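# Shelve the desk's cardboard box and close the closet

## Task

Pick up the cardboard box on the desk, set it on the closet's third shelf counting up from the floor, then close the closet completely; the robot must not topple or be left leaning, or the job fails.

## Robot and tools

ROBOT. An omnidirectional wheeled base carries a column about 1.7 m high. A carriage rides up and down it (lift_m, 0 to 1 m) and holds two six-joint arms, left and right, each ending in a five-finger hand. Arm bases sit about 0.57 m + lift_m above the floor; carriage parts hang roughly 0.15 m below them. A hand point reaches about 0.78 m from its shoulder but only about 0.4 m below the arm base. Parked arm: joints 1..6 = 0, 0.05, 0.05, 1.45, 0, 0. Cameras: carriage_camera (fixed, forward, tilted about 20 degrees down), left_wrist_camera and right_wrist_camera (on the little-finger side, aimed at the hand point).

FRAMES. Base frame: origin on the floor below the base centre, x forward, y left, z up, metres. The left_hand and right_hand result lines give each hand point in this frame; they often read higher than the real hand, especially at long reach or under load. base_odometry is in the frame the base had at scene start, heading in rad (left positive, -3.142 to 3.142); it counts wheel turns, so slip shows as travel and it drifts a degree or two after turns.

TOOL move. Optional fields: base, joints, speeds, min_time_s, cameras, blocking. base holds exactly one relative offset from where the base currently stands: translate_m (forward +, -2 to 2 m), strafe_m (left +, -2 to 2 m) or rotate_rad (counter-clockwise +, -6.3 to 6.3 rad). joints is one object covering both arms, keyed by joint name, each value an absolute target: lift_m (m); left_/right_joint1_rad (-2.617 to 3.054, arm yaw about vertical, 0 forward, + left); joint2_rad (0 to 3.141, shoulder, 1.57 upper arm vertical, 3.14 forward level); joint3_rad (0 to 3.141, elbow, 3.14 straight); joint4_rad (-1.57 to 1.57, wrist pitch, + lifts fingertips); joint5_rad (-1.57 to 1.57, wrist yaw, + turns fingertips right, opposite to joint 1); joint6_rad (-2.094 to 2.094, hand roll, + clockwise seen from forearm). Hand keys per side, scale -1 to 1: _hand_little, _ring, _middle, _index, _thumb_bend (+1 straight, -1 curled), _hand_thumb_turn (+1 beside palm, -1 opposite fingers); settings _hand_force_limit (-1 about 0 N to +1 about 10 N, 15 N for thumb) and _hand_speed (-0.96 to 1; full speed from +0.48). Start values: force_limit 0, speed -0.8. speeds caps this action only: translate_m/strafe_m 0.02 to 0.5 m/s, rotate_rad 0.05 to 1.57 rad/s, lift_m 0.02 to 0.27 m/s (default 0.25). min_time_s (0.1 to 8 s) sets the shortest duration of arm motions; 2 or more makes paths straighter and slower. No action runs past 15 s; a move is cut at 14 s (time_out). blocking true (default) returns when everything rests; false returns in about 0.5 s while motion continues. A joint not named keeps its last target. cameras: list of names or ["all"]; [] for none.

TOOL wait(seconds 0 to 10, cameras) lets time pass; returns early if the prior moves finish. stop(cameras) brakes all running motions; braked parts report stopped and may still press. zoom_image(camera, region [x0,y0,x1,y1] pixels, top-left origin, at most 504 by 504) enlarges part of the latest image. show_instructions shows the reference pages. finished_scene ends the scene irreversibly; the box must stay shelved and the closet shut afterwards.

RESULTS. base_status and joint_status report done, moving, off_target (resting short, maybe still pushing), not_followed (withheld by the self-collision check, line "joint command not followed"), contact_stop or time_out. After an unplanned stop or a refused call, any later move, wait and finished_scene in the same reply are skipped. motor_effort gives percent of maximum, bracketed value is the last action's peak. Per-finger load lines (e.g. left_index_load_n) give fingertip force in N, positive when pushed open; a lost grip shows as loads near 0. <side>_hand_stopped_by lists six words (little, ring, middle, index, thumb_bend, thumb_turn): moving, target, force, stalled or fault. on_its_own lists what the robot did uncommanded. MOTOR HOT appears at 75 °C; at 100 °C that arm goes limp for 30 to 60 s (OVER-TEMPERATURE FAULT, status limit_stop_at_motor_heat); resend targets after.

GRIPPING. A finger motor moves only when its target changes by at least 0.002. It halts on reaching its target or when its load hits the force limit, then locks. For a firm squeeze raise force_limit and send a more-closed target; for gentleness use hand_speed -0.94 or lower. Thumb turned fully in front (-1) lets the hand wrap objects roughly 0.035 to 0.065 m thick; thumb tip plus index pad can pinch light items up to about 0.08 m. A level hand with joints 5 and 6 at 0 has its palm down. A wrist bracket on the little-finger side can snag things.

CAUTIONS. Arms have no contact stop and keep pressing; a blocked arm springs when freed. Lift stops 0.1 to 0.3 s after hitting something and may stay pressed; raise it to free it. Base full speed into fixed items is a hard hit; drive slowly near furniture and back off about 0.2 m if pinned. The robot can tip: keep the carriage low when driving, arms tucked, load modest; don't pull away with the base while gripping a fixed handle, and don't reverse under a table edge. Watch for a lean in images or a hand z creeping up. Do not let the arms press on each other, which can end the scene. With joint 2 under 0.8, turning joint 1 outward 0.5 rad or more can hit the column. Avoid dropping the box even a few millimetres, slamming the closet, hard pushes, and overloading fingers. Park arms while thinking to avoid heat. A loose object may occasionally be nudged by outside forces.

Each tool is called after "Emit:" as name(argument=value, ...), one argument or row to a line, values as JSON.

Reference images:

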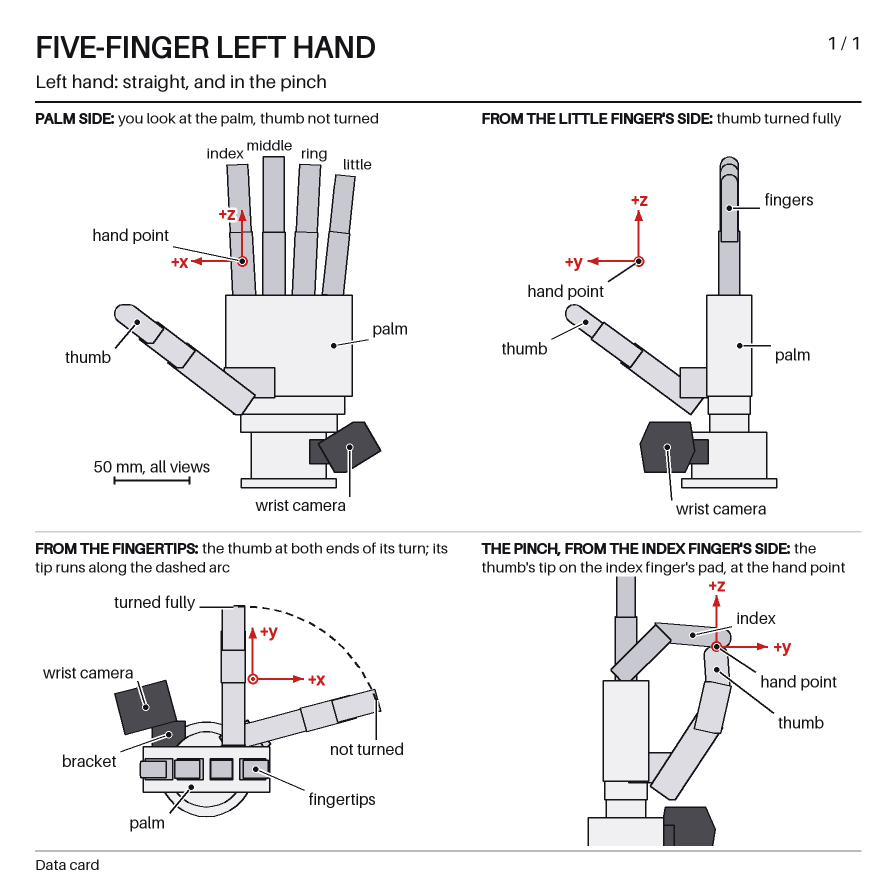

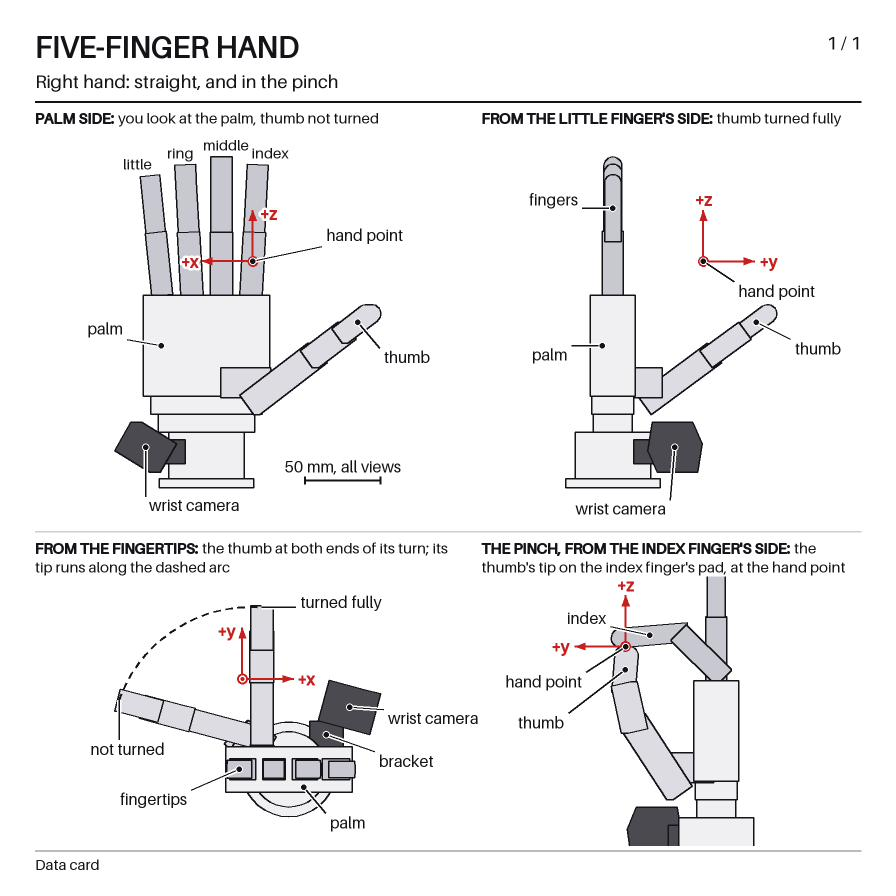

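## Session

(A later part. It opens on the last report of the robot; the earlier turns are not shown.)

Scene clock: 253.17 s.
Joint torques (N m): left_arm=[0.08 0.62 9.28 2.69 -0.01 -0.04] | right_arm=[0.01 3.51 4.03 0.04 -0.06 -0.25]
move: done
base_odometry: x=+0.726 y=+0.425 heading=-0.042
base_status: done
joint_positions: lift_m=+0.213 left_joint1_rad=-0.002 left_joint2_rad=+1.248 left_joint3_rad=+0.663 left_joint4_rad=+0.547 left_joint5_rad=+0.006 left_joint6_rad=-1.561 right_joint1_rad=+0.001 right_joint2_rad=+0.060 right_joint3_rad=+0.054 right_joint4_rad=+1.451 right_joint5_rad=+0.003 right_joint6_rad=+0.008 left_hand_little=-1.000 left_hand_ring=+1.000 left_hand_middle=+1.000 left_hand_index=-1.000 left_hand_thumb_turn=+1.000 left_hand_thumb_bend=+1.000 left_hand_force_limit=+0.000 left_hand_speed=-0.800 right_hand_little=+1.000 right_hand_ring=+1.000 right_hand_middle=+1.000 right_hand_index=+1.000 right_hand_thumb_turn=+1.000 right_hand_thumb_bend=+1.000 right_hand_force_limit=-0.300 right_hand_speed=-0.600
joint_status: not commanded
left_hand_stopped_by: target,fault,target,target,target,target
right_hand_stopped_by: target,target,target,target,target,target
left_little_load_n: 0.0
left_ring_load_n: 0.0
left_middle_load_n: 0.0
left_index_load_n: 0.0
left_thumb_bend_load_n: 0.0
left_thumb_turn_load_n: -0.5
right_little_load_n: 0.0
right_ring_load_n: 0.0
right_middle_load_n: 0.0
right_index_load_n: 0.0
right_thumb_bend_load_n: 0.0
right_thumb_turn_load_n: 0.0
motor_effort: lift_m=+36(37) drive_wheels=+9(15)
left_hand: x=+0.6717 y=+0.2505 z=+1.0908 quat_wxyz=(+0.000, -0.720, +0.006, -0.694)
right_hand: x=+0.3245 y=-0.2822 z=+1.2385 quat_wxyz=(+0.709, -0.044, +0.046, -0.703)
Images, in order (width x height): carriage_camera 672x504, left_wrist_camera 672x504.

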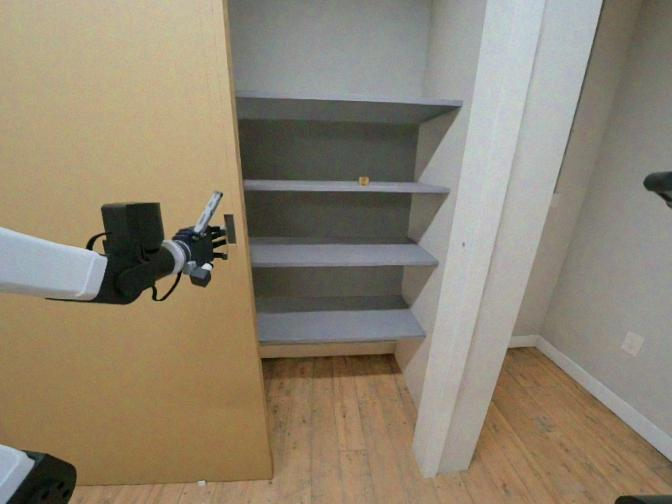

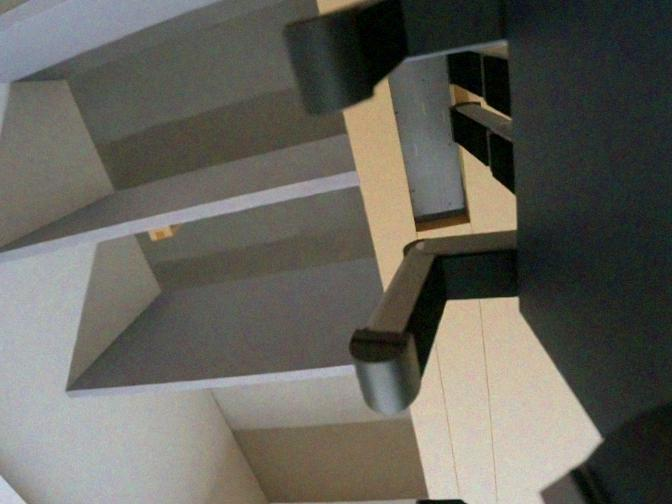

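Emit:
move(
  base={"translate_m": -0.025},
  speeds={"translate_m": 0.06},
  cameras=[],
)

Emit:
move(
  base={"strafe_m": -0.02},
  joints={"lift_m": 0.235},
  speeds={"strafe_m": 0.1},
  cameras=["carriage_camera", "left_wrist_camera"],
)

Emit:
zoom_image(
  camera="carriage_camera",
  region=[190, 190, 270, 270],
)

Emit:
zoom_image(
  camera="left_wrist_camera",
  region=[342, 0, 552, 240],
)

Scene clock: 255.57 s.
Joint torques (N m): left_arm=[-0.01 -3.71 8.32 2.32 0 -0.05] | right_arm=[-0.02 3.66 3.66 -0.05 -0.05 -0.22]
move: done
base_odometry: x=+0.701 y=+0.427 heading=-0.042
base_status: done
joint_positions: lift_m=+0.213 left_joint1_rad=-0.002 left_joint2_rad=+1.295 left_joint3_rad=+0.674 left_joint4_rad=+0.584 left_joint5_rad=+0.006 left_joint6_rad=-1.561 right_joint1_rad=+0.001 right_joint2_rad=+0.060 right_joint3_rad=+0.054 right_joint4_rad=+1.452 right_joint5_rad=+0.003 right_joint6_rad=+0.008 left_hand_little=-1.000 left_hand_ring=+1.000 left_hand_middle=+1.000 left_hand_index=-1.000 left_hand_thumb_turn=+1.000 left_hand_thumb_bend=+1.000 left_hand_force_limit=+0.000 left_hand_speed=-0.800 right_hand_little=+1.000 right_hand_ring=+1.000 right_hand_middle=+1.000 right_hand_index=+1.000 right_hand_thumb_turn=+1.000 right_hand_thumb_bend=+1.000 right_hand_force_limit=-0.300 right_hand_speed=-0.600
joint_status: not commanded
left_hand_stopped_by: target,fault,target,target,target,target
right_hand_stopped_by: target,target,target,target,target,target
left_little_load_n: 0.0
left_ring_load_n: 0.0
left_middle_load_n: 0.0
left_index_load_n: 0.0
left_thumb_bend_load_n: 0.0
left_thumb_turn_load_n: 0.0
right_little_load_n: 0.0
right_ring_load_n: 0.0
right_middle_load_n: 0.0
right_index_load_n: 0.0
right_thumb_bend_load_n: 0.0
right_thumb_turn_load_n: 0.0
motor_effort: lift_m=+36(37) drive_wheels=+3(8)
left_hand: x=+0.6804 y=+0.2505 z=+1.0862 quat_wxyz=(+0.000, -0.720, +0.006, -0.694)
right_hand: x=+0.3241 y=-0.2822 z=+1.2386 quat_wxyz=(+0.709, -0.043, +0.045, -0.703)

Scene clock: 256.43 s.
Joint torques (N m): left_arm=[0.12 -4.19 7.62 2.23 0.01 -0.04] | right_arm=[-0.34 3.59 3.92 -0.03 -0.09 -0.32]
move: done
base_odometry: x=+0.700 y=+0.407 heading=-0.042
base_status: done
joint_positions: lift_m=+0.235 left_joint1_rad=-0.002 left_joint2_rad=+1.299 left_joint3_rad=+0.682 left_joint4_rad=+0.591 left_joint5_rad=+0.006 left_joint6_rad=-1.561 right_joint1_rad=+0.001 right_joint2_rad=+0.060 right_joint3_rad=+0.053 right_joint4_rad=+1.453 right_joint5_rad=+0.003 right_joint6_rad=+0.008 left_hand_little=-1.000 left_hand_ring=+1.000 left_hand_middle=+1.000 left_hand_index=-1.000 left_hand_thumb_turn=+1.000 left_hand_thumb_bend=+1.000 left_hand_force_limit=+0.000 left_hand_speed=-0.800 right_hand_little=+1.000 right_hand_ring=+1.000 right_hand_middle=+1.000 right_hand_index=+1.000 right_hand_thumb_turn=+1.000 right_hand_thumb_bend=+1.000 right_hand_force_limit=-0.300 right_hand_speed=-0.600
joint_status: all done
left_hand_stopped_by: target,fault,target,target,target,target
right_hand_stopped_by: target,target,target,target,target,target
left_little_load_n: 0.0
left_ring_load_n: -0.5
left_middle_load_n: 0.0
left_index_load_n: 0.0
left_thumb_bend_load_n: 0.0
left_thumb_turn_load_n: 0.0
right_little_load_n: 0.0
right_ring_load_n: 0.0
right_middle_load_n: 0.0
right_index_load_n: 0.0
right_thumb_bend_load_n: 0.0
right_thumb_turn_load_n: 0.0
motor_effort: lift_m=+34(44) drive_wheels=-1(12)
left_hand: x=+0.6815 y=+0.2506 z=+1.1126 quat_wxyz=(+0.001, -0.716, +0.006, -0.698)
right_hand: x=+0.3242 y=-0.2822 z=+1.2605 quat_wxyz=(+0.709, -0.043, +0.046, -0.702)
Images, in order (width x height): carriage_camera 672x504, left_wrist_camera 672x504.

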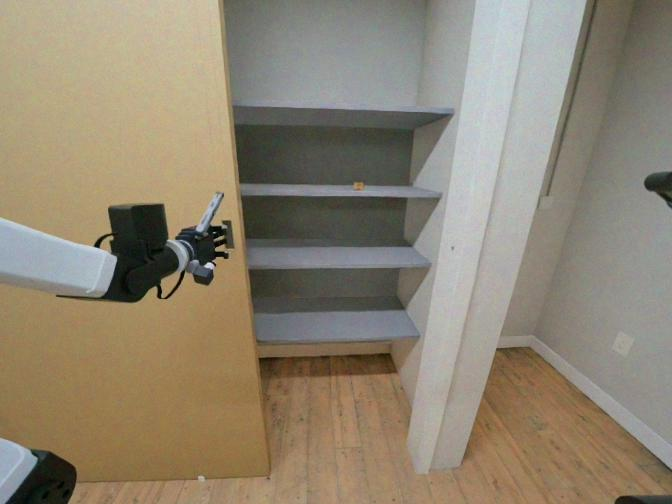

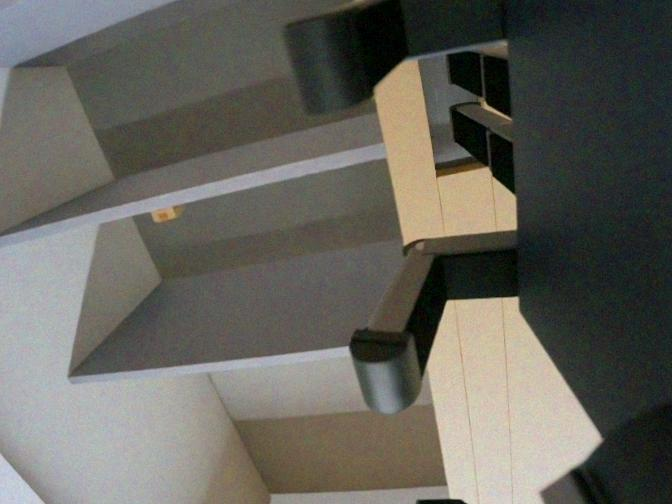

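Scaled by 6.300 from the camera's image (finer frame: 960x720).

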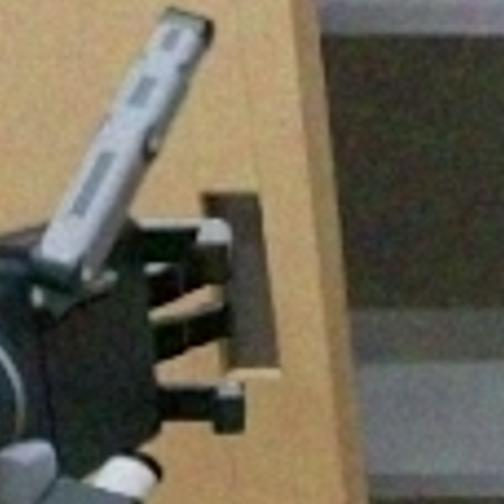

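Scaled by 2.100 from the camera's image (finer frame: 960x720).

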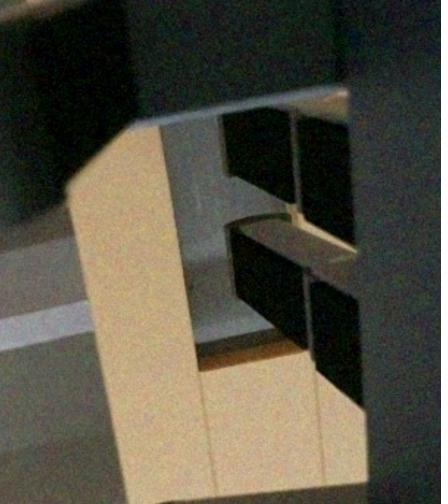

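Emit:
move(
  base={"translate_m": 0.036},
  speeds={"translate_m": 0.05},
  cameras=["carriage_camera", "left_wrist_camera"],
)

Emit:
zoom_image(
  camera="carriage_camera",
  region=[190, 190, 270, 270],
)

Emit:
zoom_image(
  camera="left_wrist_camera",
  region=[342, 0, 552, 240],
)

Scene clock: 258.53 s.
Joint torques (N m): left_arm=[-0.05 -0.34 8.76 2.63 0.01 -0.06] | right_arm=[-0.09 3.37 4.04 -0.07 0 -0.26]
move: done
base_odometry: x=+0.736 y=+0.405 heading=-0.042
base_status: done
joint_positions: lift_m=+0.235 left_joint1_rad=-0.002 left_joint2_rad=+1.259 left_joint3_rad=+0.669 left_joint4_rad=+0.553 left_joint5_rad=+0.005 left_joint6_rad=-1.561 right_joint1_rad=+0.001 right_joint2_rad=+0.060 right_joint3_rad=+0.053 right_joint4_rad=+1.453 right_joint5_rad=+0.003 right_joint6_rad=+0.008 left_hand_little=-1.000 left_hand_ring=+1.000 left_hand_middle=+1.000 left_hand_index=-1.000 left_hand_thumb_turn=+1.000 left_hand_thumb_bend=+1.000 left_hand_force_limit=+0.000 left_hand_speed=-0.800 right_hand_little=+1.000 right_hand_ring=+1.000 right_hand_middle=+1.000 right_hand_index=+1.000 right_hand_thumb_turn=+1.000 right_hand_thumb_bend=+1.000 right_hand_force_limit=-0.300 right_hand_speed=-0.600
joint_status: not commanded
left_hand_stopped_by: target,fault,target,target,target,target
right_hand_stopped_by: target,target,target,target,target,target
left_little_load_n: 0.0
left_ring_load_n: 0.0
left_middle_load_n: 0.0
left_index_load_n: 0.0
left_thumb_bend_load_n: 0.0
left_thumb_turn_load_n: 0.0
right_little_load_n: 0.0
right_ring_load_n: 0.0
right_middle_load_n: 0.0
right_index_load_n: 0.0
right_thumb_bend_load_n: 0.0
right_thumb_turn_load_n: 0.0
motor_effort: lift_m=+36(36) drive_wheels=+9(12)
left_hand: x=+0.6742 y=+0.2508 z=+1.1124 quat_wxyz=(+0.001, -0.720, +0.006, -0.694)
right_hand: x=+0.3240 y=-0.2822 z=+1.2605 quat_wxyz=(+0.709, -0.043, +0.045, -0.702)
Images, in order (width x height): carriage_camera 672x504, left_wrist_camera 672x504.

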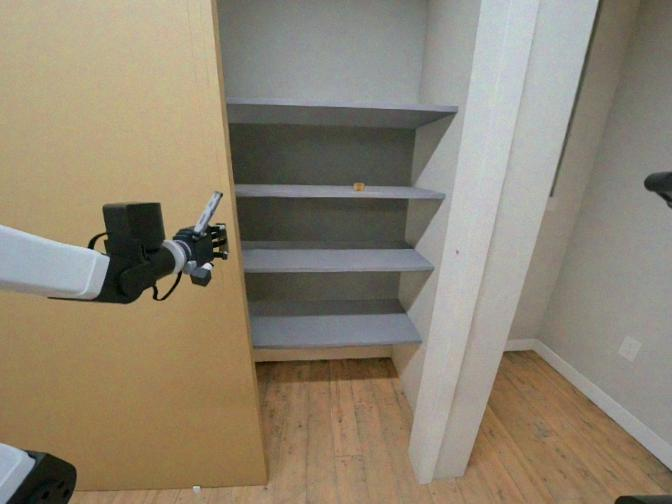

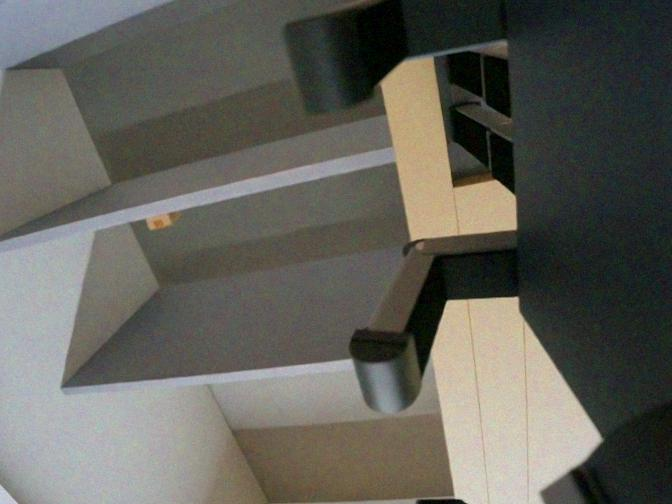

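Scaled by 6.300 from the camera's image (finer frame: 960x720).

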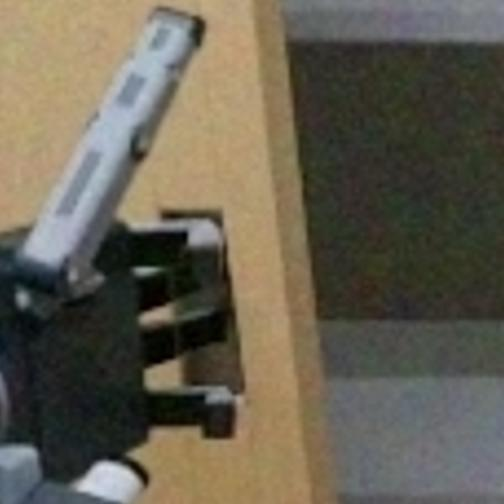

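Scaled by 2.100 from the camera's image (finer frame: 960x720).

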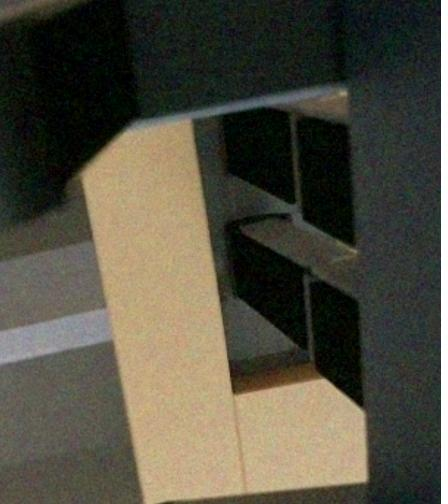

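Emit:
move(
  base={"strafe_m": -0.2},
  speeds={"strafe_m": 0.06},
  cameras=["carriage_camera", "left_wrist_camera"],
)

Scene clock: 262.80 s.
Joint torques (N m): left_arm=[-0.27 -3.85 7.95 2.25 0.15 0.05] | right_arm=[-0.16 3.44 4.07 -0.09 -0.03 -0.27]
move: done
base_odometry: x=+0.728 y=+0.205 heading=-0.042
base_status: done
joint_positions: lift_m=+0.235 left_joint1_rad=+0.001 left_joint2_rad=+1.296 left_joint3_rad=+0.676 left_joint4_rad=+0.588 left_joint5_rad=-0.007 left_joint6_rad=-1.571 right_joint1_rad=+0.001 right_joint2_rad=+0.060 right_joint3_rad=+0.053 right_joint4_rad=+1.454 right_joint5_rad=+0.003 right_joint6_rad=+0.008 left_hand_little=-1.000 left_hand_ring=+1.000 left_hand_middle=+1.000 left_hand_index=-1.000 left_hand_thumb_turn=+1.000 left_hand_thumb_bend=+1.000 left_hand_force_limit=+0.000 left_hand_speed=-0.800 right_hand_little=+1.000 right_hand_ring=+1.000 right_hand_middle=+1.000 right_hand_index=+1.000 right_hand_thumb_turn=+1.000 right_hand_thumb_bend=+1.000 right_hand_force_limit=-0.300 right_hand_speed=-0.600
joint_status: not commanded
left_hand_stopped_by: target,fault,target,target,target,target
right_hand_stopped_by: target,target,target,target,target,target
left_little_load_n: 0.0
left_ring_load_n: 0.0
left_middle_load_n: 0.0
left_index_load_n: 0.0
left_thumb_bend_load_n: 0.0
left_thumb_turn_load_n: -0.5
right_little_load_n: 0.0
right_ring_load_n: 0.0
right_middle_load_n: 0.0
right_index_load_n: 0.5
right_thumb_bend_load_n: 0.0
right_thumb_turn_load_n: 0.0
motor_effort: lift_m=+35(36) drive_wheels=+2(19)
left_hand: x=+0.6816 y=+0.2546 z=+1.1106 quat_wxyz=(+0.003, -0.718, -0.003, -0.696)
right_hand: x=+0.3238 y=-0.2822 z=+1.2606 quat_wxyz=(+0.709, -0.043, +0.045, -0.702)
Images, in order (width x height): carriage_camera 672x504, left_wrist_camera 672x504.

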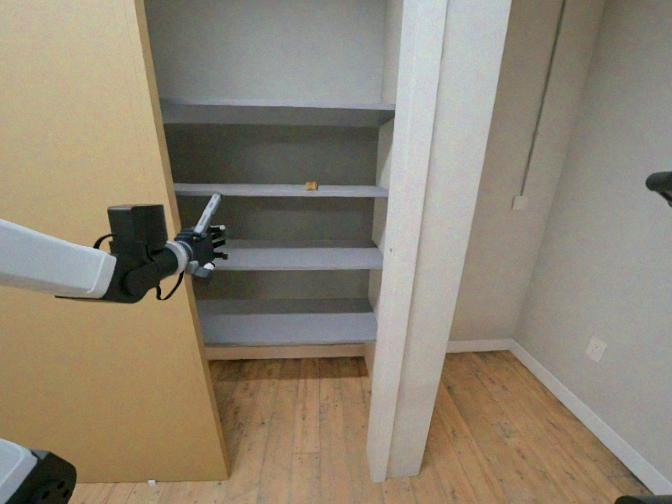

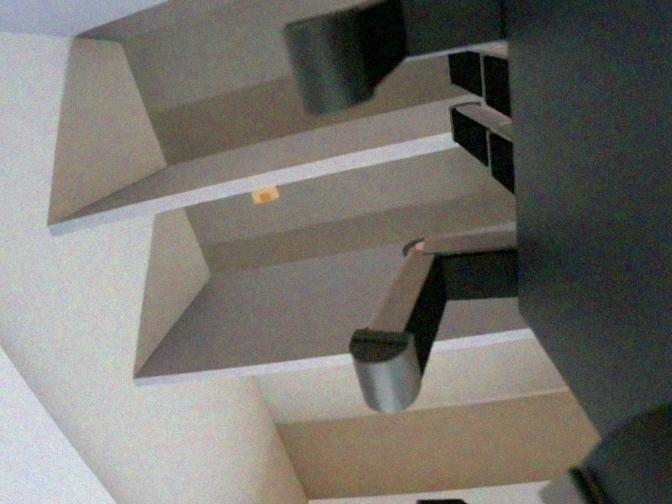

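Emit:
move(
  base={"translate_m": -0.05},
  joints={"left_joint5_rad": 0.35},
  speeds={"translate_m": 0.08},
  cameras=[],
)

Emit:
move(
  base={"strafe_m": 0.25},
  speeds={"strafe_m": 0.15},
  cameras=["carriage_camera", "left_wrist_camera"],
)

Emit:
zoom_image(
  camera="carriage_camera",
  region=[190, 190, 270, 270],
)

Emit:
zoom_image(
  camera="left_wrist_camera",
  region=[342, 0, 552, 240],
)

Scene clock: 265.87 s.
Joint torques (N m): left_arm=[-0.29 -3.67 8.08 2.21 0.18 0.06] | right_arm=[-0.21 3.58 4 -0.08 -0.08 -0.22]
move: done
base_odometry: x=+0.678 y=+0.207 heading=-0.042
base_status: done
joint_positions: lift_m=+0.235 left_joint1_rad=+0.001 left_joint2_rad=+1.296 left_joint3_rad=+0.676 left_joint4_rad=+0.588 left_joint5_rad=+0.340 left_joint6_rad=-1.571 right_joint1_rad=+0.001 right_joint2_rad=+0.060 right_joint3_rad=+0.053 right_joint4_rad=+1.453 right_joint5_rad=+0.003 right_joint6_rad=+0.008 left_hand_little=-1.000 left_hand_ring=+1.000 left_hand_middle=+1.000 left_hand_index=-1.000 left_hand_thumb_turn=+1.000 left_hand_thumb_bend=+1.000 left_hand_force_limit=+0.000 left_hand_speed=-0.800 right_hand_little=+1.000 right_hand_ring=+1.000 right_hand_middle=+1.000 right_hand_index=+1.000 right_hand_thumb_turn=+1.000 right_hand_thumb_bend=+1.000 right_hand_force_limit=-0.300 right_hand_speed=-0.600
joint_status: all done
left_hand_stopped_by: target,fault,target,target,target,target
right_hand_stopped_by: target,target,target,target,target,target
left_little_load_n: 0.0
left_ring_load_n: 0.0
left_middle_load_n: 0.0
left_index_load_n: 0.0
left_thumb_bend_load_n: 0.0
left_thumb_turn_load_n: 0.0
right_little_load_n: 0.0
right_ring_load_n: 0.0
right_middle_load_n: 0.0
right_index_load_n: 0.0
right_thumb_bend_load_n: 0.0
right_thumb_turn_load_n: 0.0
motor_effort: lift_m=+35(36) drive_wheels=+1(10)
left_hand: x=+0.6501 y=+0.1919 z=+1.1115 quat_wxyz=(-0.121, -0.708, +0.117, -0.686)
right_hand: x=+0.3240 y=-0.2822 z=+1.2605 quat_wxyz=(+0.709, -0.043, +0.045, -0.702)

Scene clock: 268.43 s.
Joint torques (N m): left_arm=[-0.35 -3.85 8.05 2.18 0.16 0.06] | right_arm=[-0.1 3.64 3.96 -0.04 -0.03 -0.28]
move: done
base_odometry: x=+0.688 y=+0.457 heading=-0.042
base_status: done
joint_positions: lift_m=+0.235 left_joint1_rad=+0.001 left_joint2_rad=+1.296 left_joint3_rad=+0.676 left_joint4_rad=+0.588 left_joint5_rad=+0.342 left_joint6_rad=-1.571 right_joint1_rad=+0.001 right_joint2_rad=+0.060 right_joint3_rad=+0.053 right_joint4_rad=+1.453 right_joint5_rad=+0.003 right_joint6_rad=+0.008 left_hand_little=-1.000 left_hand_ring=+1.000 left_hand_middle=+1.000 left_hand_index=-1.000 left_hand_thumb_turn=+1.000 left_hand_thumb_bend=+1.000 left_hand_force_limit=+0.000 left_hand_speed=-0.800 right_hand_little=+1.000 right_hand_ring=+1.000 right_hand_middle=+1.000 right_hand_index=+1.000 right_hand_thumb_turn=+1.000 right_hand_thumb_bend=+1.000 right_hand_force_limit=-0.300 right_hand_speed=-0.600
joint_status: not commanded
left_hand_stopped_by: target,fault,target,target,target,target
right_hand_stopped_by: target,target,target,target,target,target
left_little_load_n: 0.0
left_ring_load_n: 0.0
left_middle_load_n: 0.0
left_index_load_n: 0.0
left_thumb_bend_load_n: 0.0
left_thumb_turn_load_n: 0.0
right_little_load_n: 0.0
right_ring_load_n: 0.0
right_middle_load_n: 0.0
right_index_load_n: 0.0
right_thumb_bend_load_n: 0.0
right_thumb_turn_load_n: 0.0
motor_effort: lift_m=+34(36) drive_wheels=-1(11)
left_hand: x=+0.6498 y=+0.1916 z=+1.1115 quat_wxyz=(-0.122, -0.708, +0.118, -0.686)
right_hand: x=+0.3240 y=-0.2822 z=+1.2605 quat_wxyz=(+0.709, -0.043, +0.045, -0.703)
Images, in order (width x height): carriage_camera 672x504, left_wrist_camera 672x504.

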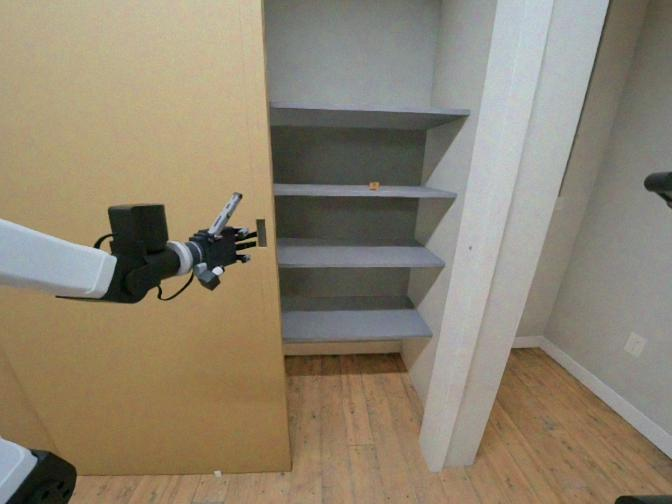

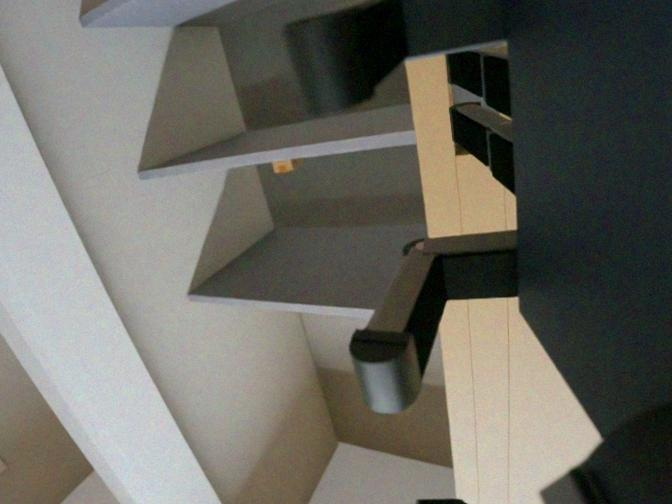

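Scaled by 6.300 from the camera's image (finer frame: 960x720).

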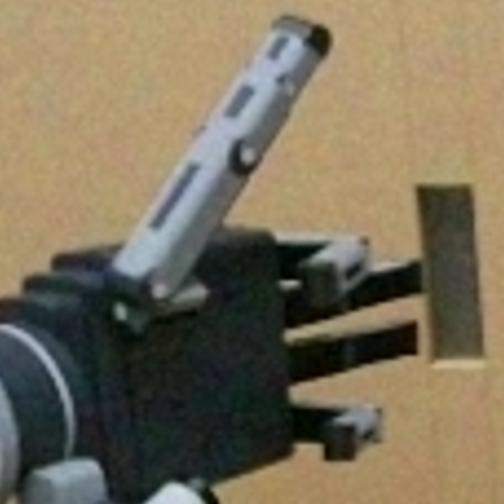

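Scaled by 2.100 from the camera's image (finer frame: 960x720).

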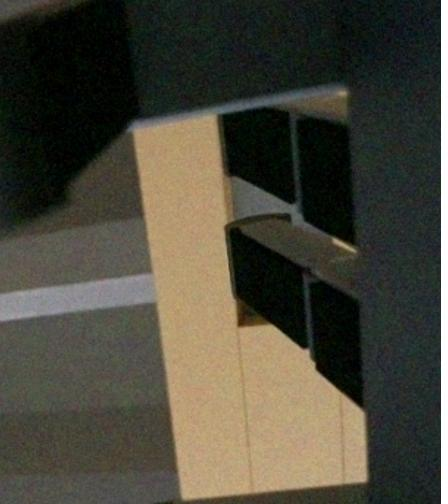

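Emit:
move(
  base={"translate_m": 0.065},
  speeds={"translate_m": 0.06},
  cameras=["carriage_camera", "left_wrist_camera"],
)

Emit:
zoom_image(
  camera="carriage_camera",
  region=[190, 190, 270, 270],
)

Emit:
zoom_image(
  camera="left_wrist_camera",
  region=[342, 0, 552, 240],
)

Scene clock: 271.13 s.
Joint torques (N m): left_arm=[-0.23 -3.73 8.08 2.21 0.01 0.05] | right_arm=[-0.05 3.44 4.07 -0.11 -0.01 -0.22]
move: done
base_odometry: x=+0.753 y=+0.454 heading=-0.042
base_status: done
joint_positions: lift_m=+0.235 left_joint1_rad=+0.001 left_joint2_rad=+1.296 left_joint3_rad=+0.676 left_joint4_rad=+0.588 left_joint5_rad=+0.357 left_joint6_rad=-1.571 right_joint1_rad=+0.001 right_joint2_rad=+0.060 right_joint3_rad=+0.053 right_joint4_rad=+1.453 right_joint5_rad=+0.003 right_joint6_rad=+0.008 left_hand_little=-1.000 left_hand_ring=+1.000 left_hand_middle=+1.000 left_hand_index=-1.000 left_hand_thumb_turn=+1.000 left_hand_thumb_bend=+1.000 left_hand_force_limit=+0.000 left_hand_speed=-0.800 right_hand_little=+1.000 right_hand_ring=+1.000 right_hand_middle=+1.000 right_hand_index=+1.000 right_hand_thumb_turn=+1.000 right_hand_thumb_bend=+1.000 right_hand_force_limit=-0.300 right_hand_speed=-0.600
joint_status: not commanded
left_hand_stopped_by: target,fault,target,target,target,target
right_hand_stopped_by: target,target,target,target,target,target
left_little_load_n: 0.0
left_ring_load_n: 0.0
left_middle_load_n: 0.0
left_index_load_n: 0.0
left_thumb_bend_load_n: 0.0
left_thumb_turn_load_n: 0.0
right_little_load_n: 0.0
right_ring_load_n: 0.0
right_middle_load_n: 0.0
right_index_load_n: 0.0
right_thumb_bend_load_n: 0.0
right_thumb_turn_load_n: 0.0
motor_effort: lift_m=+35(36) drive_wheels=-1(8)
left_hand: x=+0.6480 y=+0.1893 z=+1.1116 quat_wxyz=(-0.127, -0.707, +0.123, -0.685)
right_hand: x=+0.3240 y=-0.2822 z=+1.2605 quat_wxyz=(+0.709, -0.043, +0.045, -0.703)
Images, in order (width x height): carriage_camera 672x504, left_wrist_camera 672x504.

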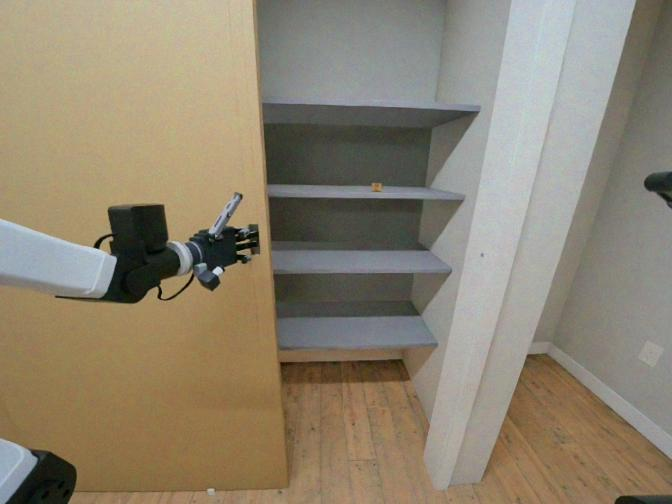

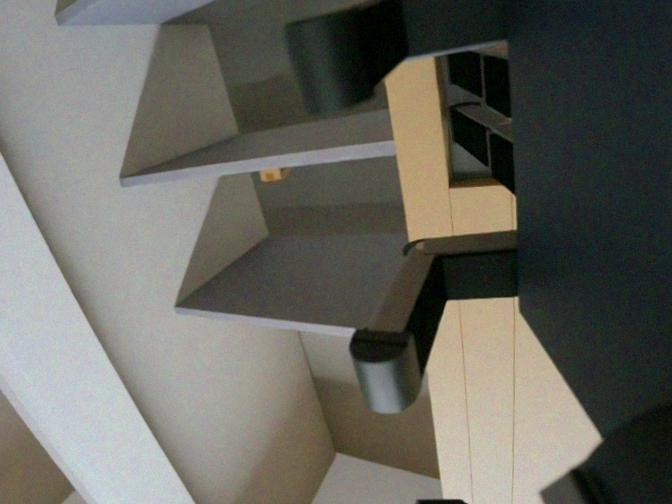

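Scaled by 6.300 from the camera's image (finer frame: 960x720).

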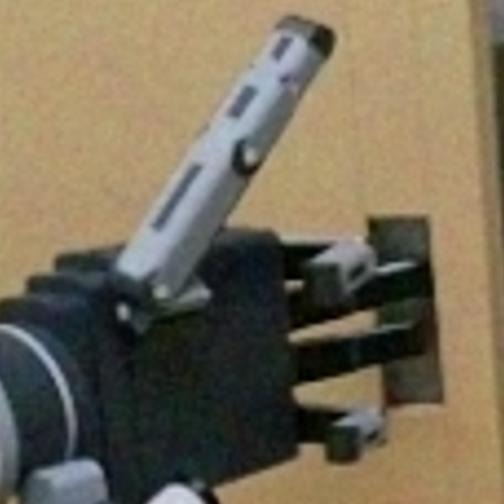

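Scaled by 2.100 from the camera's image (finer frame: 960x720).

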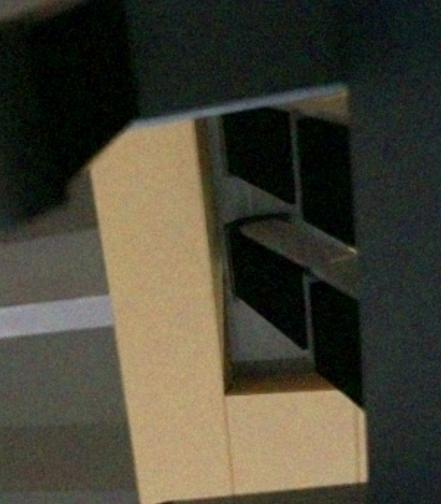

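Emit:
move(
  base={"translate_m": 0.018},
  speeds={"translate_m": 0.04},
  cameras=[],
)

Emit:
move(
  base={"strafe_m": -0.12},
  speeds={"strafe_m": 0.05},
  cameras=["carriage_camera", "left_wrist_camera"],
)

Emit:
zoom_image(
  camera="carriage_camera",
  region=[180, 190, 280, 270],
)

Scene clock: 272.87 s.
Joint torques (N m): left_arm=[-1.72 -0.24 9.16 2.57 -0.77 0.05] | right_arm=[-0.1 3.51 3.99 -0.04 -0.05 -0.26]
move: done
base_odometry: x=+0.771 y=+0.454 heading=-0.041
base_status: done
joint_positions: lift_m=+0.235 left_joint1_rad=+0.016 left_joint2_rad=+1.258 left_joint3_rad=+0.663 left_joint4_rad=+0.552 left_joint5_rad=+0.433 left_joint6_rad=-1.570 right_joint1_rad=+0.001 right_joint2_rad=+0.060 right_joint3_rad=+0.053 right_joint4_rad=+1.454 right_joint5_rad=+0.003 right_joint6_rad=+0.008 left_hand_little=-1.000 left_hand_ring=+1.000 left_hand_middle=+0.999 left_hand_index=-1.000 left_hand_thumb_turn=+1.000 left_hand_thumb_bend=+1.000 left_hand_force_limit=+0.000 left_hand_speed=-0.800 right_hand_little=+1.000 right_hand_ring=+1.000 right_hand_middle=+1.000 right_hand_index=+1.000 right_hand_thumb_turn=+1.000 right_hand_thumb_bend=+1.000 right_hand_force_limit=-0.300 right_hand_speed=-0.600
joint_status: not commanded
left_hand_stopped_by: target,fault,target,target,target,target
right_hand_stopped_by: target,target,target,target,target,target
left_little_load_n: 0.0
left_ring_load_n: -0.5
left_middle_load_n: -5.5
left_index_load_n: 0.0
left_thumb_bend_load_n: 0.0
left_thumb_turn_load_n: 0.0
right_little_load_n: 0.0
right_ring_load_n: 0.0
right_middle_load_n: 0.0
right_index_load_n: 0.0
right_thumb_bend_load_n: 0.0
right_thumb_turn_load_n: 0.0
motor_effort: lift_m=+34(35) drive_wheels=+11(16)
left_hand: x=+0.6329 y=+0.1832 z=+1.1122 quat_wxyz=(-0.150, -0.706, +0.143, -0.677)
right_hand: x=+0.3239 y=-0.2822 z=+1.2606 quat_wxyz=(+0.709, -0.043, +0.045, -0.703)

Scene clock: 275.77 s.
Joint torques (N m): left_arm=[-2.5 -1.01 9.26 2.46 0.23 0.04] | right_arm=[-0.09 3.48 4.1 -0.06 -0.03 -0.25]
move: done
base_odometry: x=+0.766 y=+0.334 heading=-0.041
base_status: done
joint_positions: lift_m=+0.235 left_joint1_rad=+0.023 left_joint2_rad=+1.266 left_joint3_rad=+0.663 left_joint4_rad=+0.565 left_joint5_rad=+0.338 left_joint6_rad=-1.570 right_joint1_rad=+0.001 right_joint2_rad=+0.060 right_joint3_rad=+0.053 right_joint4_rad=+1.454 right_joint5_rad=+0.003 right_joint6_rad=+0.008 left_hand_little=-1.000 left_hand_ring=+1.000 left_hand_middle=+1.000 left_hand_index=-1.000 left_hand_thumb_turn=+1.000 left_hand_thumb_bend=+1.000 left_hand_force_limit=+0.000 left_hand_speed=-0.800 right_hand_little=+1.000 right_hand_ring=+1.000 right_hand_middle=+1.000 right_hand_index=+1.000 right_hand_thumb_turn=+1.000 right_hand_thumb_bend=+1.000 right_hand_force_limit=-0.300 right_hand_speed=-0.600
joint_status: not commanded
left_hand_stopped_by: target,fault,target,target,target,target
right_hand_stopped_by: target,target,target,target,target,target
left_little_load_n: 0.0
left_ring_load_n: 0.0
left_middle_load_n: -0.5
left_index_load_n: 0.0
left_thumb_bend_load_n: 0.0
left_thumb_turn_load_n: 0.0
right_little_load_n: 0.0
right_ring_load_n: 0.0
right_middle_load_n: 0.0
right_index_load_n: 0.0
right_thumb_bend_load_n: 0.0
right_thumb_turn_load_n: 0.0
motor_effort: lift_m=+34(36) drive_wheels=+4(22)
left_hand: x=+0.6470 y=+0.2015 z=+1.1118 quat_wxyz=(-0.113, -0.711, +0.109, -0.685)
right_hand: x=+0.3239 y=-0.2822 z=+1.2606 quat_wxyz=(+0.709, -0.043, +0.045, -0.703)
Images, in order (width x height): carriage_camera 672x504, left_wrist_camera 672x504.

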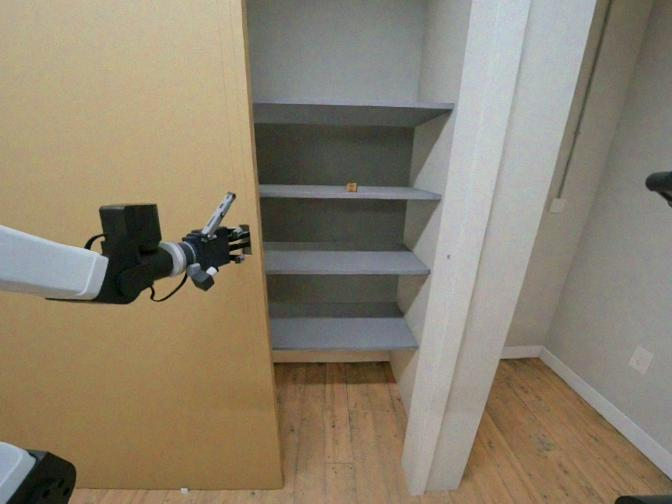

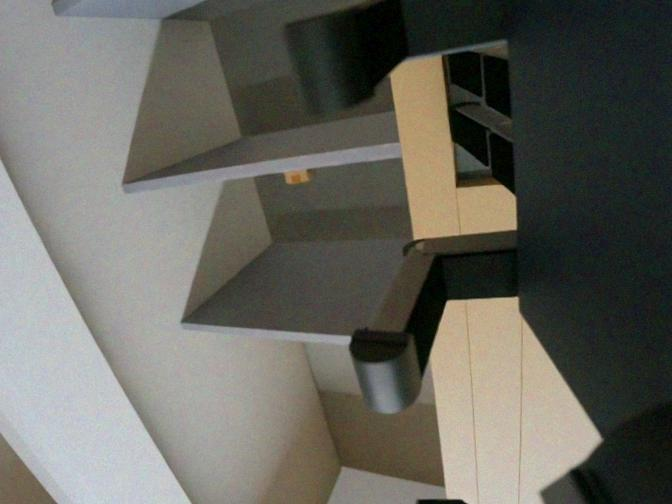

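Scaled by 5.040 from the camera's image (finer frame: 960x720).

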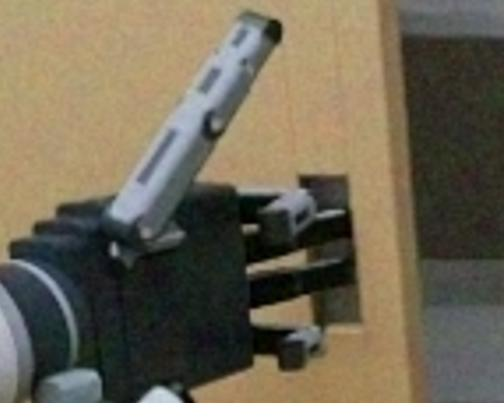

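Emit:
move(
  base={"strafe_m": -0.15},
  speeds={"strafe_m": 0.06},
  cameras=["carriage_camera", "left_wrist_camera"],
)

Emit:
zoom_image(
  camera="carriage_camera",
  region=[180, 190, 280, 270],
)

Scene clock: 279.63 s.
Joint torques (N m): left_arm=[-3.78 -1.69 9.25 2.37 1.24 0.04] | right_arm=[-0.12 3.7 3.92 -0.1 -0.05 -0.3]
move: done
base_odometry: x=+0.760 y=+0.184 heading=-0.041
base_status: done
joint_positions: lift_m=+0.235 left_joint1_rad=+0.035 left_joint2_rad=+1.274 left_joint3_rad=+0.663 left_joint4_rad=+0.578 left_joint5_rad=+0.241 left_joint6_rad=-1.570 right_joint1_rad=+0.001 right_joint2_rad=+0.060 right_joint3_rad=+0.053 right_joint4_rad=+1.454 right_joint5_rad=+0.002 right_joint6_rad=+0.008 left_hand_little=-1.000 left_hand_ring=+1.000 left_hand_middle=+1.000 left_hand_index=-1.000 left_hand_thumb_turn=+1.000 left_hand_thumb_bend=+1.000 left_hand_force_limit=+0.000 left_hand_speed=-0.800 right_hand_little=+1.000 right_hand_ring=+1.000 right_hand_middle=+1.000 right_hand_index=+1.000 right_hand_thumb_turn=+1.000 right_hand_thumb_bend=+1.000 right_hand_force_limit=-0.300 right_hand_speed=-0.600
joint_status: not commanded
left_hand_stopped_by: target,fault,target,target,target,target
right_hand_stopped_by: target,target,target,target,target,target
left_little_load_n: 0.0
left_ring_load_n: -0.5
left_middle_load_n: 0.5
left_index_load_n: 0.0
left_thumb_bend_load_n: 0.0
left_thumb_turn_load_n: 0.0
right_little_load_n: 0.0
right_ring_load_n: -0.5
right_middle_load_n: 0.0
right_index_load_n: 0.0
right_thumb_bend_load_n: 0.0
right_thumb_turn_load_n: 0.0
motor_effort: lift_m=+35(36) drive_wheels=+5(16)
left_hand: x=+0.6598 y=+0.2235 z=+1.1116 quat_wxyz=(-0.074, -0.714, +0.071, -0.692)
right_hand: x=+0.3239 y=-0.2820 z=+1.2605 quat_wxyz=(+0.709, -0.043, +0.045, -0.703)
Images, in order (width x height): carriage_camera 672x504, left_wrist_camera 672x504.

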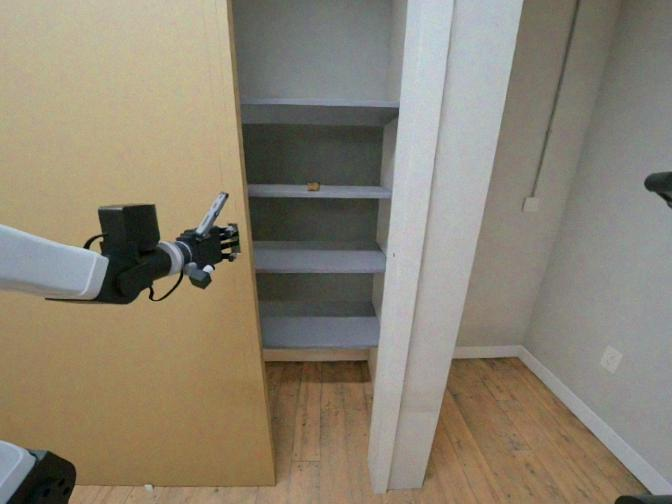

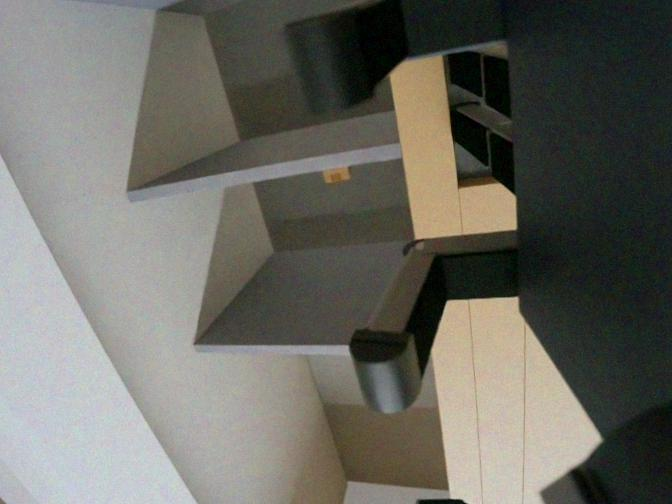

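Scaled by 5.040 from the camera's image (finer frame: 960x720).

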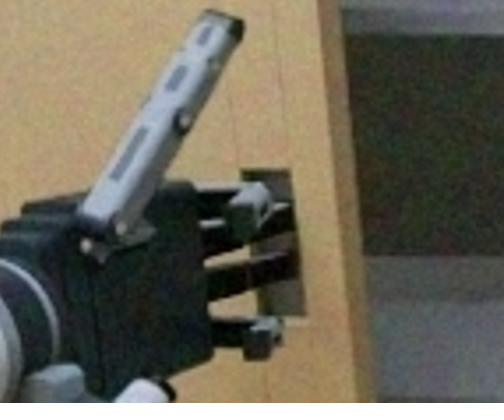

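Emit:
move(
  base={"translate_m": 0.006},
  joints={"left_joint5_rad": 0.5},
  speeds={"translate_m": 0.04},
  min_time_s=1,
  cameras=[],
)

Emit:
move(
  base={"strafe_m": -0.2},
  speeds={"strafe_m": 0.06},
  cameras=["carriage_camera", "left_wrist_camera"],
)

Emit:
zoom_image(
  camera="carriage_camera",
  region=[180, 190, 280, 270],
)

Scene clock: 282.00 s.
Joint torques (N m): left_arm=[-4 -2.91 8.59 2.25 1.59 0.04] | right_arm=[-0.06 3.45 4.08 -0.07 -0.01 -0.21]
move: off_target
base_odometry: x=+0.766 y=+0.184 heading=-0.041
base_status: done
joint_positions: lift_m=+0.235 left_joint1_rad=+0.039 left_joint2_rad=+1.287 left_joint3_rad=+0.671 left_joint4_rad=+0.584 left_joint5_rad=+0.356 left_joint6_rad=-1.570 right_joint1_rad=+0.001 right_joint2_rad=+0.060 right_joint3_rad=+0.053 right_joint4_rad=+1.452 right_joint5_rad=+0.002 right_joint6_rad=+0.008 left_hand_little=-1.000 left_hand_ring=+1.000 left_hand_middle=+1.000 left_hand_index=-1.000 left_hand_thumb_turn=+1.000 left_hand_thumb_bend=+1.000 left_hand_force_limit=+0.000 left_hand_speed=-0.800 right_hand_little=+1.000 right_hand_ring=+1.000 right_hand_middle=+1.000 right_hand_index=+1.000 right_hand_thumb_turn=+1.000 right_hand_thumb_bend=+1.000 right_hand_force_limit=-0.300 right_hand_speed=-0.600
joint_status: left_joint5_rad off_target (ended at +0.356, target +0.500)
left_hand_stopped_by: target,fault,target,target,target,target
right_hand_stopped_by: target,target,target,target,target,target
left_little_load_n: 0.0
left_ring_load_n: 0.0
left_middle_load_n: 0.5
left_index_load_n: 0.0
left_thumb_bend_load_n: 0.0
left_thumb_turn_load_n: 0.0
right_little_load_n: 0.0
right_ring_load_n: 0.0
right_middle_load_n: 0.0
right_index_load_n: 0.0
right_thumb_bend_load_n: 0.0
right_thumb_turn_load_n: 0.0
motor_effort: lift_m=+34(36) drive_wheels=+6(16)
left_hand: x=+0.6505 y=+0.2052 z=+1.1115 quat_wxyz=(-0.114, -0.709, +0.110, -0.687)
right_hand: x=+0.3243 y=-0.2820 z=+1.2604 quat_wxyz=(+0.709, -0.044, +0.045, -0.703)

Scene clock: 286.00 s.
Joint torques (N m): left_arm=[-4.77 -4.04 7.82 2.24 2.17 0.04] | right_arm=[-0.05 3.52 4.26 -0.12 -0.04 -0.29]
move: done
base_odometry: x=+0.758 y=-0.016 heading=-0.040
base_status: done
joint_positions: lift_m=+0.235 left_joint1_rad=+0.046 left_joint2_rad=+1.298 left_joint3_rad=+0.679 left_joint4_rad=+0.588 left_joint5_rad=+0.302 left_joint6_rad=-1.570 right_joint1_rad=+0.001 right_joint2_rad=+0.060 right_joint3_rad=+0.053 right_joint4_rad=+1.453 right_joint5_rad=+0.002 right_joint6_rad=+0.008 left_hand_little=-1.000 left_hand_ring=+1.000 left_hand_middle=+1.000 left_hand_index=-1.000 left_hand_thumb_turn=+1.000 left_hand_thumb_bend=+1.000 left_hand_force_limit=+0.000 left_hand_speed=-0.800 right_hand_little=+1.000 right_hand_ring=+1.000 right_hand_middle=+1.000 right_hand_index=+1.000 right_hand_thumb_turn=+1.000 right_hand_thumb_bend=+1.000 right_hand_force_limit=-0.300 right_hand_speed=-0.600
joint_status: not commanded
left_hand_stopped_by: target,fault,target,target,target,target
right_hand_stopped_by: target,target,target,target,target,target
left_little_load_n: 0.0
left_ring_load_n: 0.0
left_middle_load_n: 0.5
left_index_load_n: 0.0
left_thumb_bend_load_n: 0.0
left_thumb_turn_load_n: 0.0
right_little_load_n: 0.0
right_ring_load_n: 0.0
right_middle_load_n: 0.0
right_index_load_n: 0.0
right_thumb_bend_load_n: 0.0
right_thumb_turn_load_n: 0.0
motor_effort: lift_m=+35(36) drive_wheels=+4(17)
left_hand: x=+0.6600 y=+0.2178 z=+1.1117 quat_wxyz=(-0.091, -0.712, +0.088, -0.691)
right_hand: x=+0.3241 y=-0.2820 z=+1.2605 quat_wxyz=(+0.709, -0.043, +0.045, -0.703)
Images, in order (width x height): carriage_camera 672x504, left_wrist_camera 672x504.

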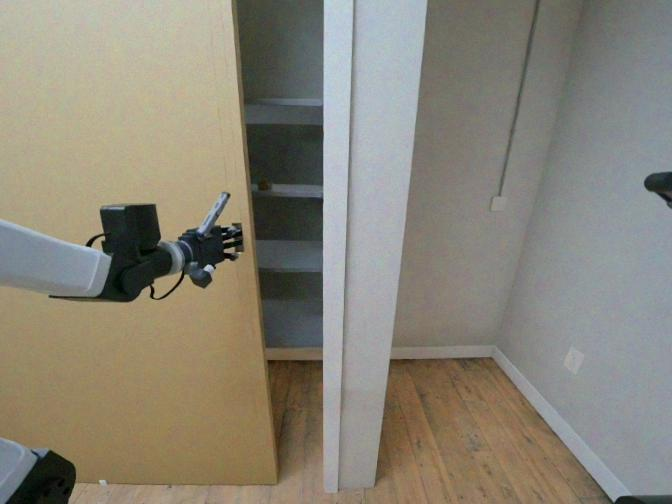

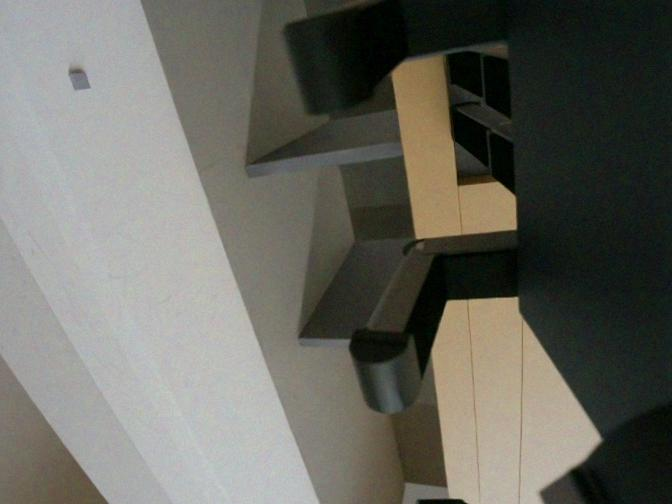

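Scaled by 5.040 from the camera's image (finer frame: 960x720).

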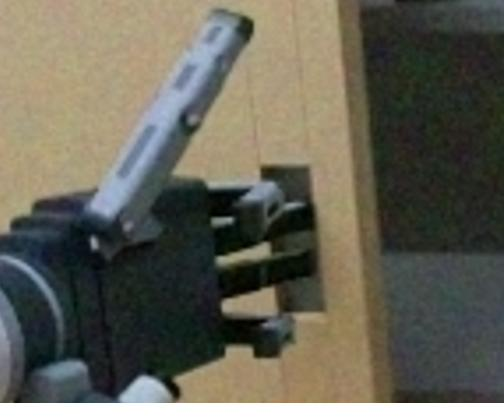

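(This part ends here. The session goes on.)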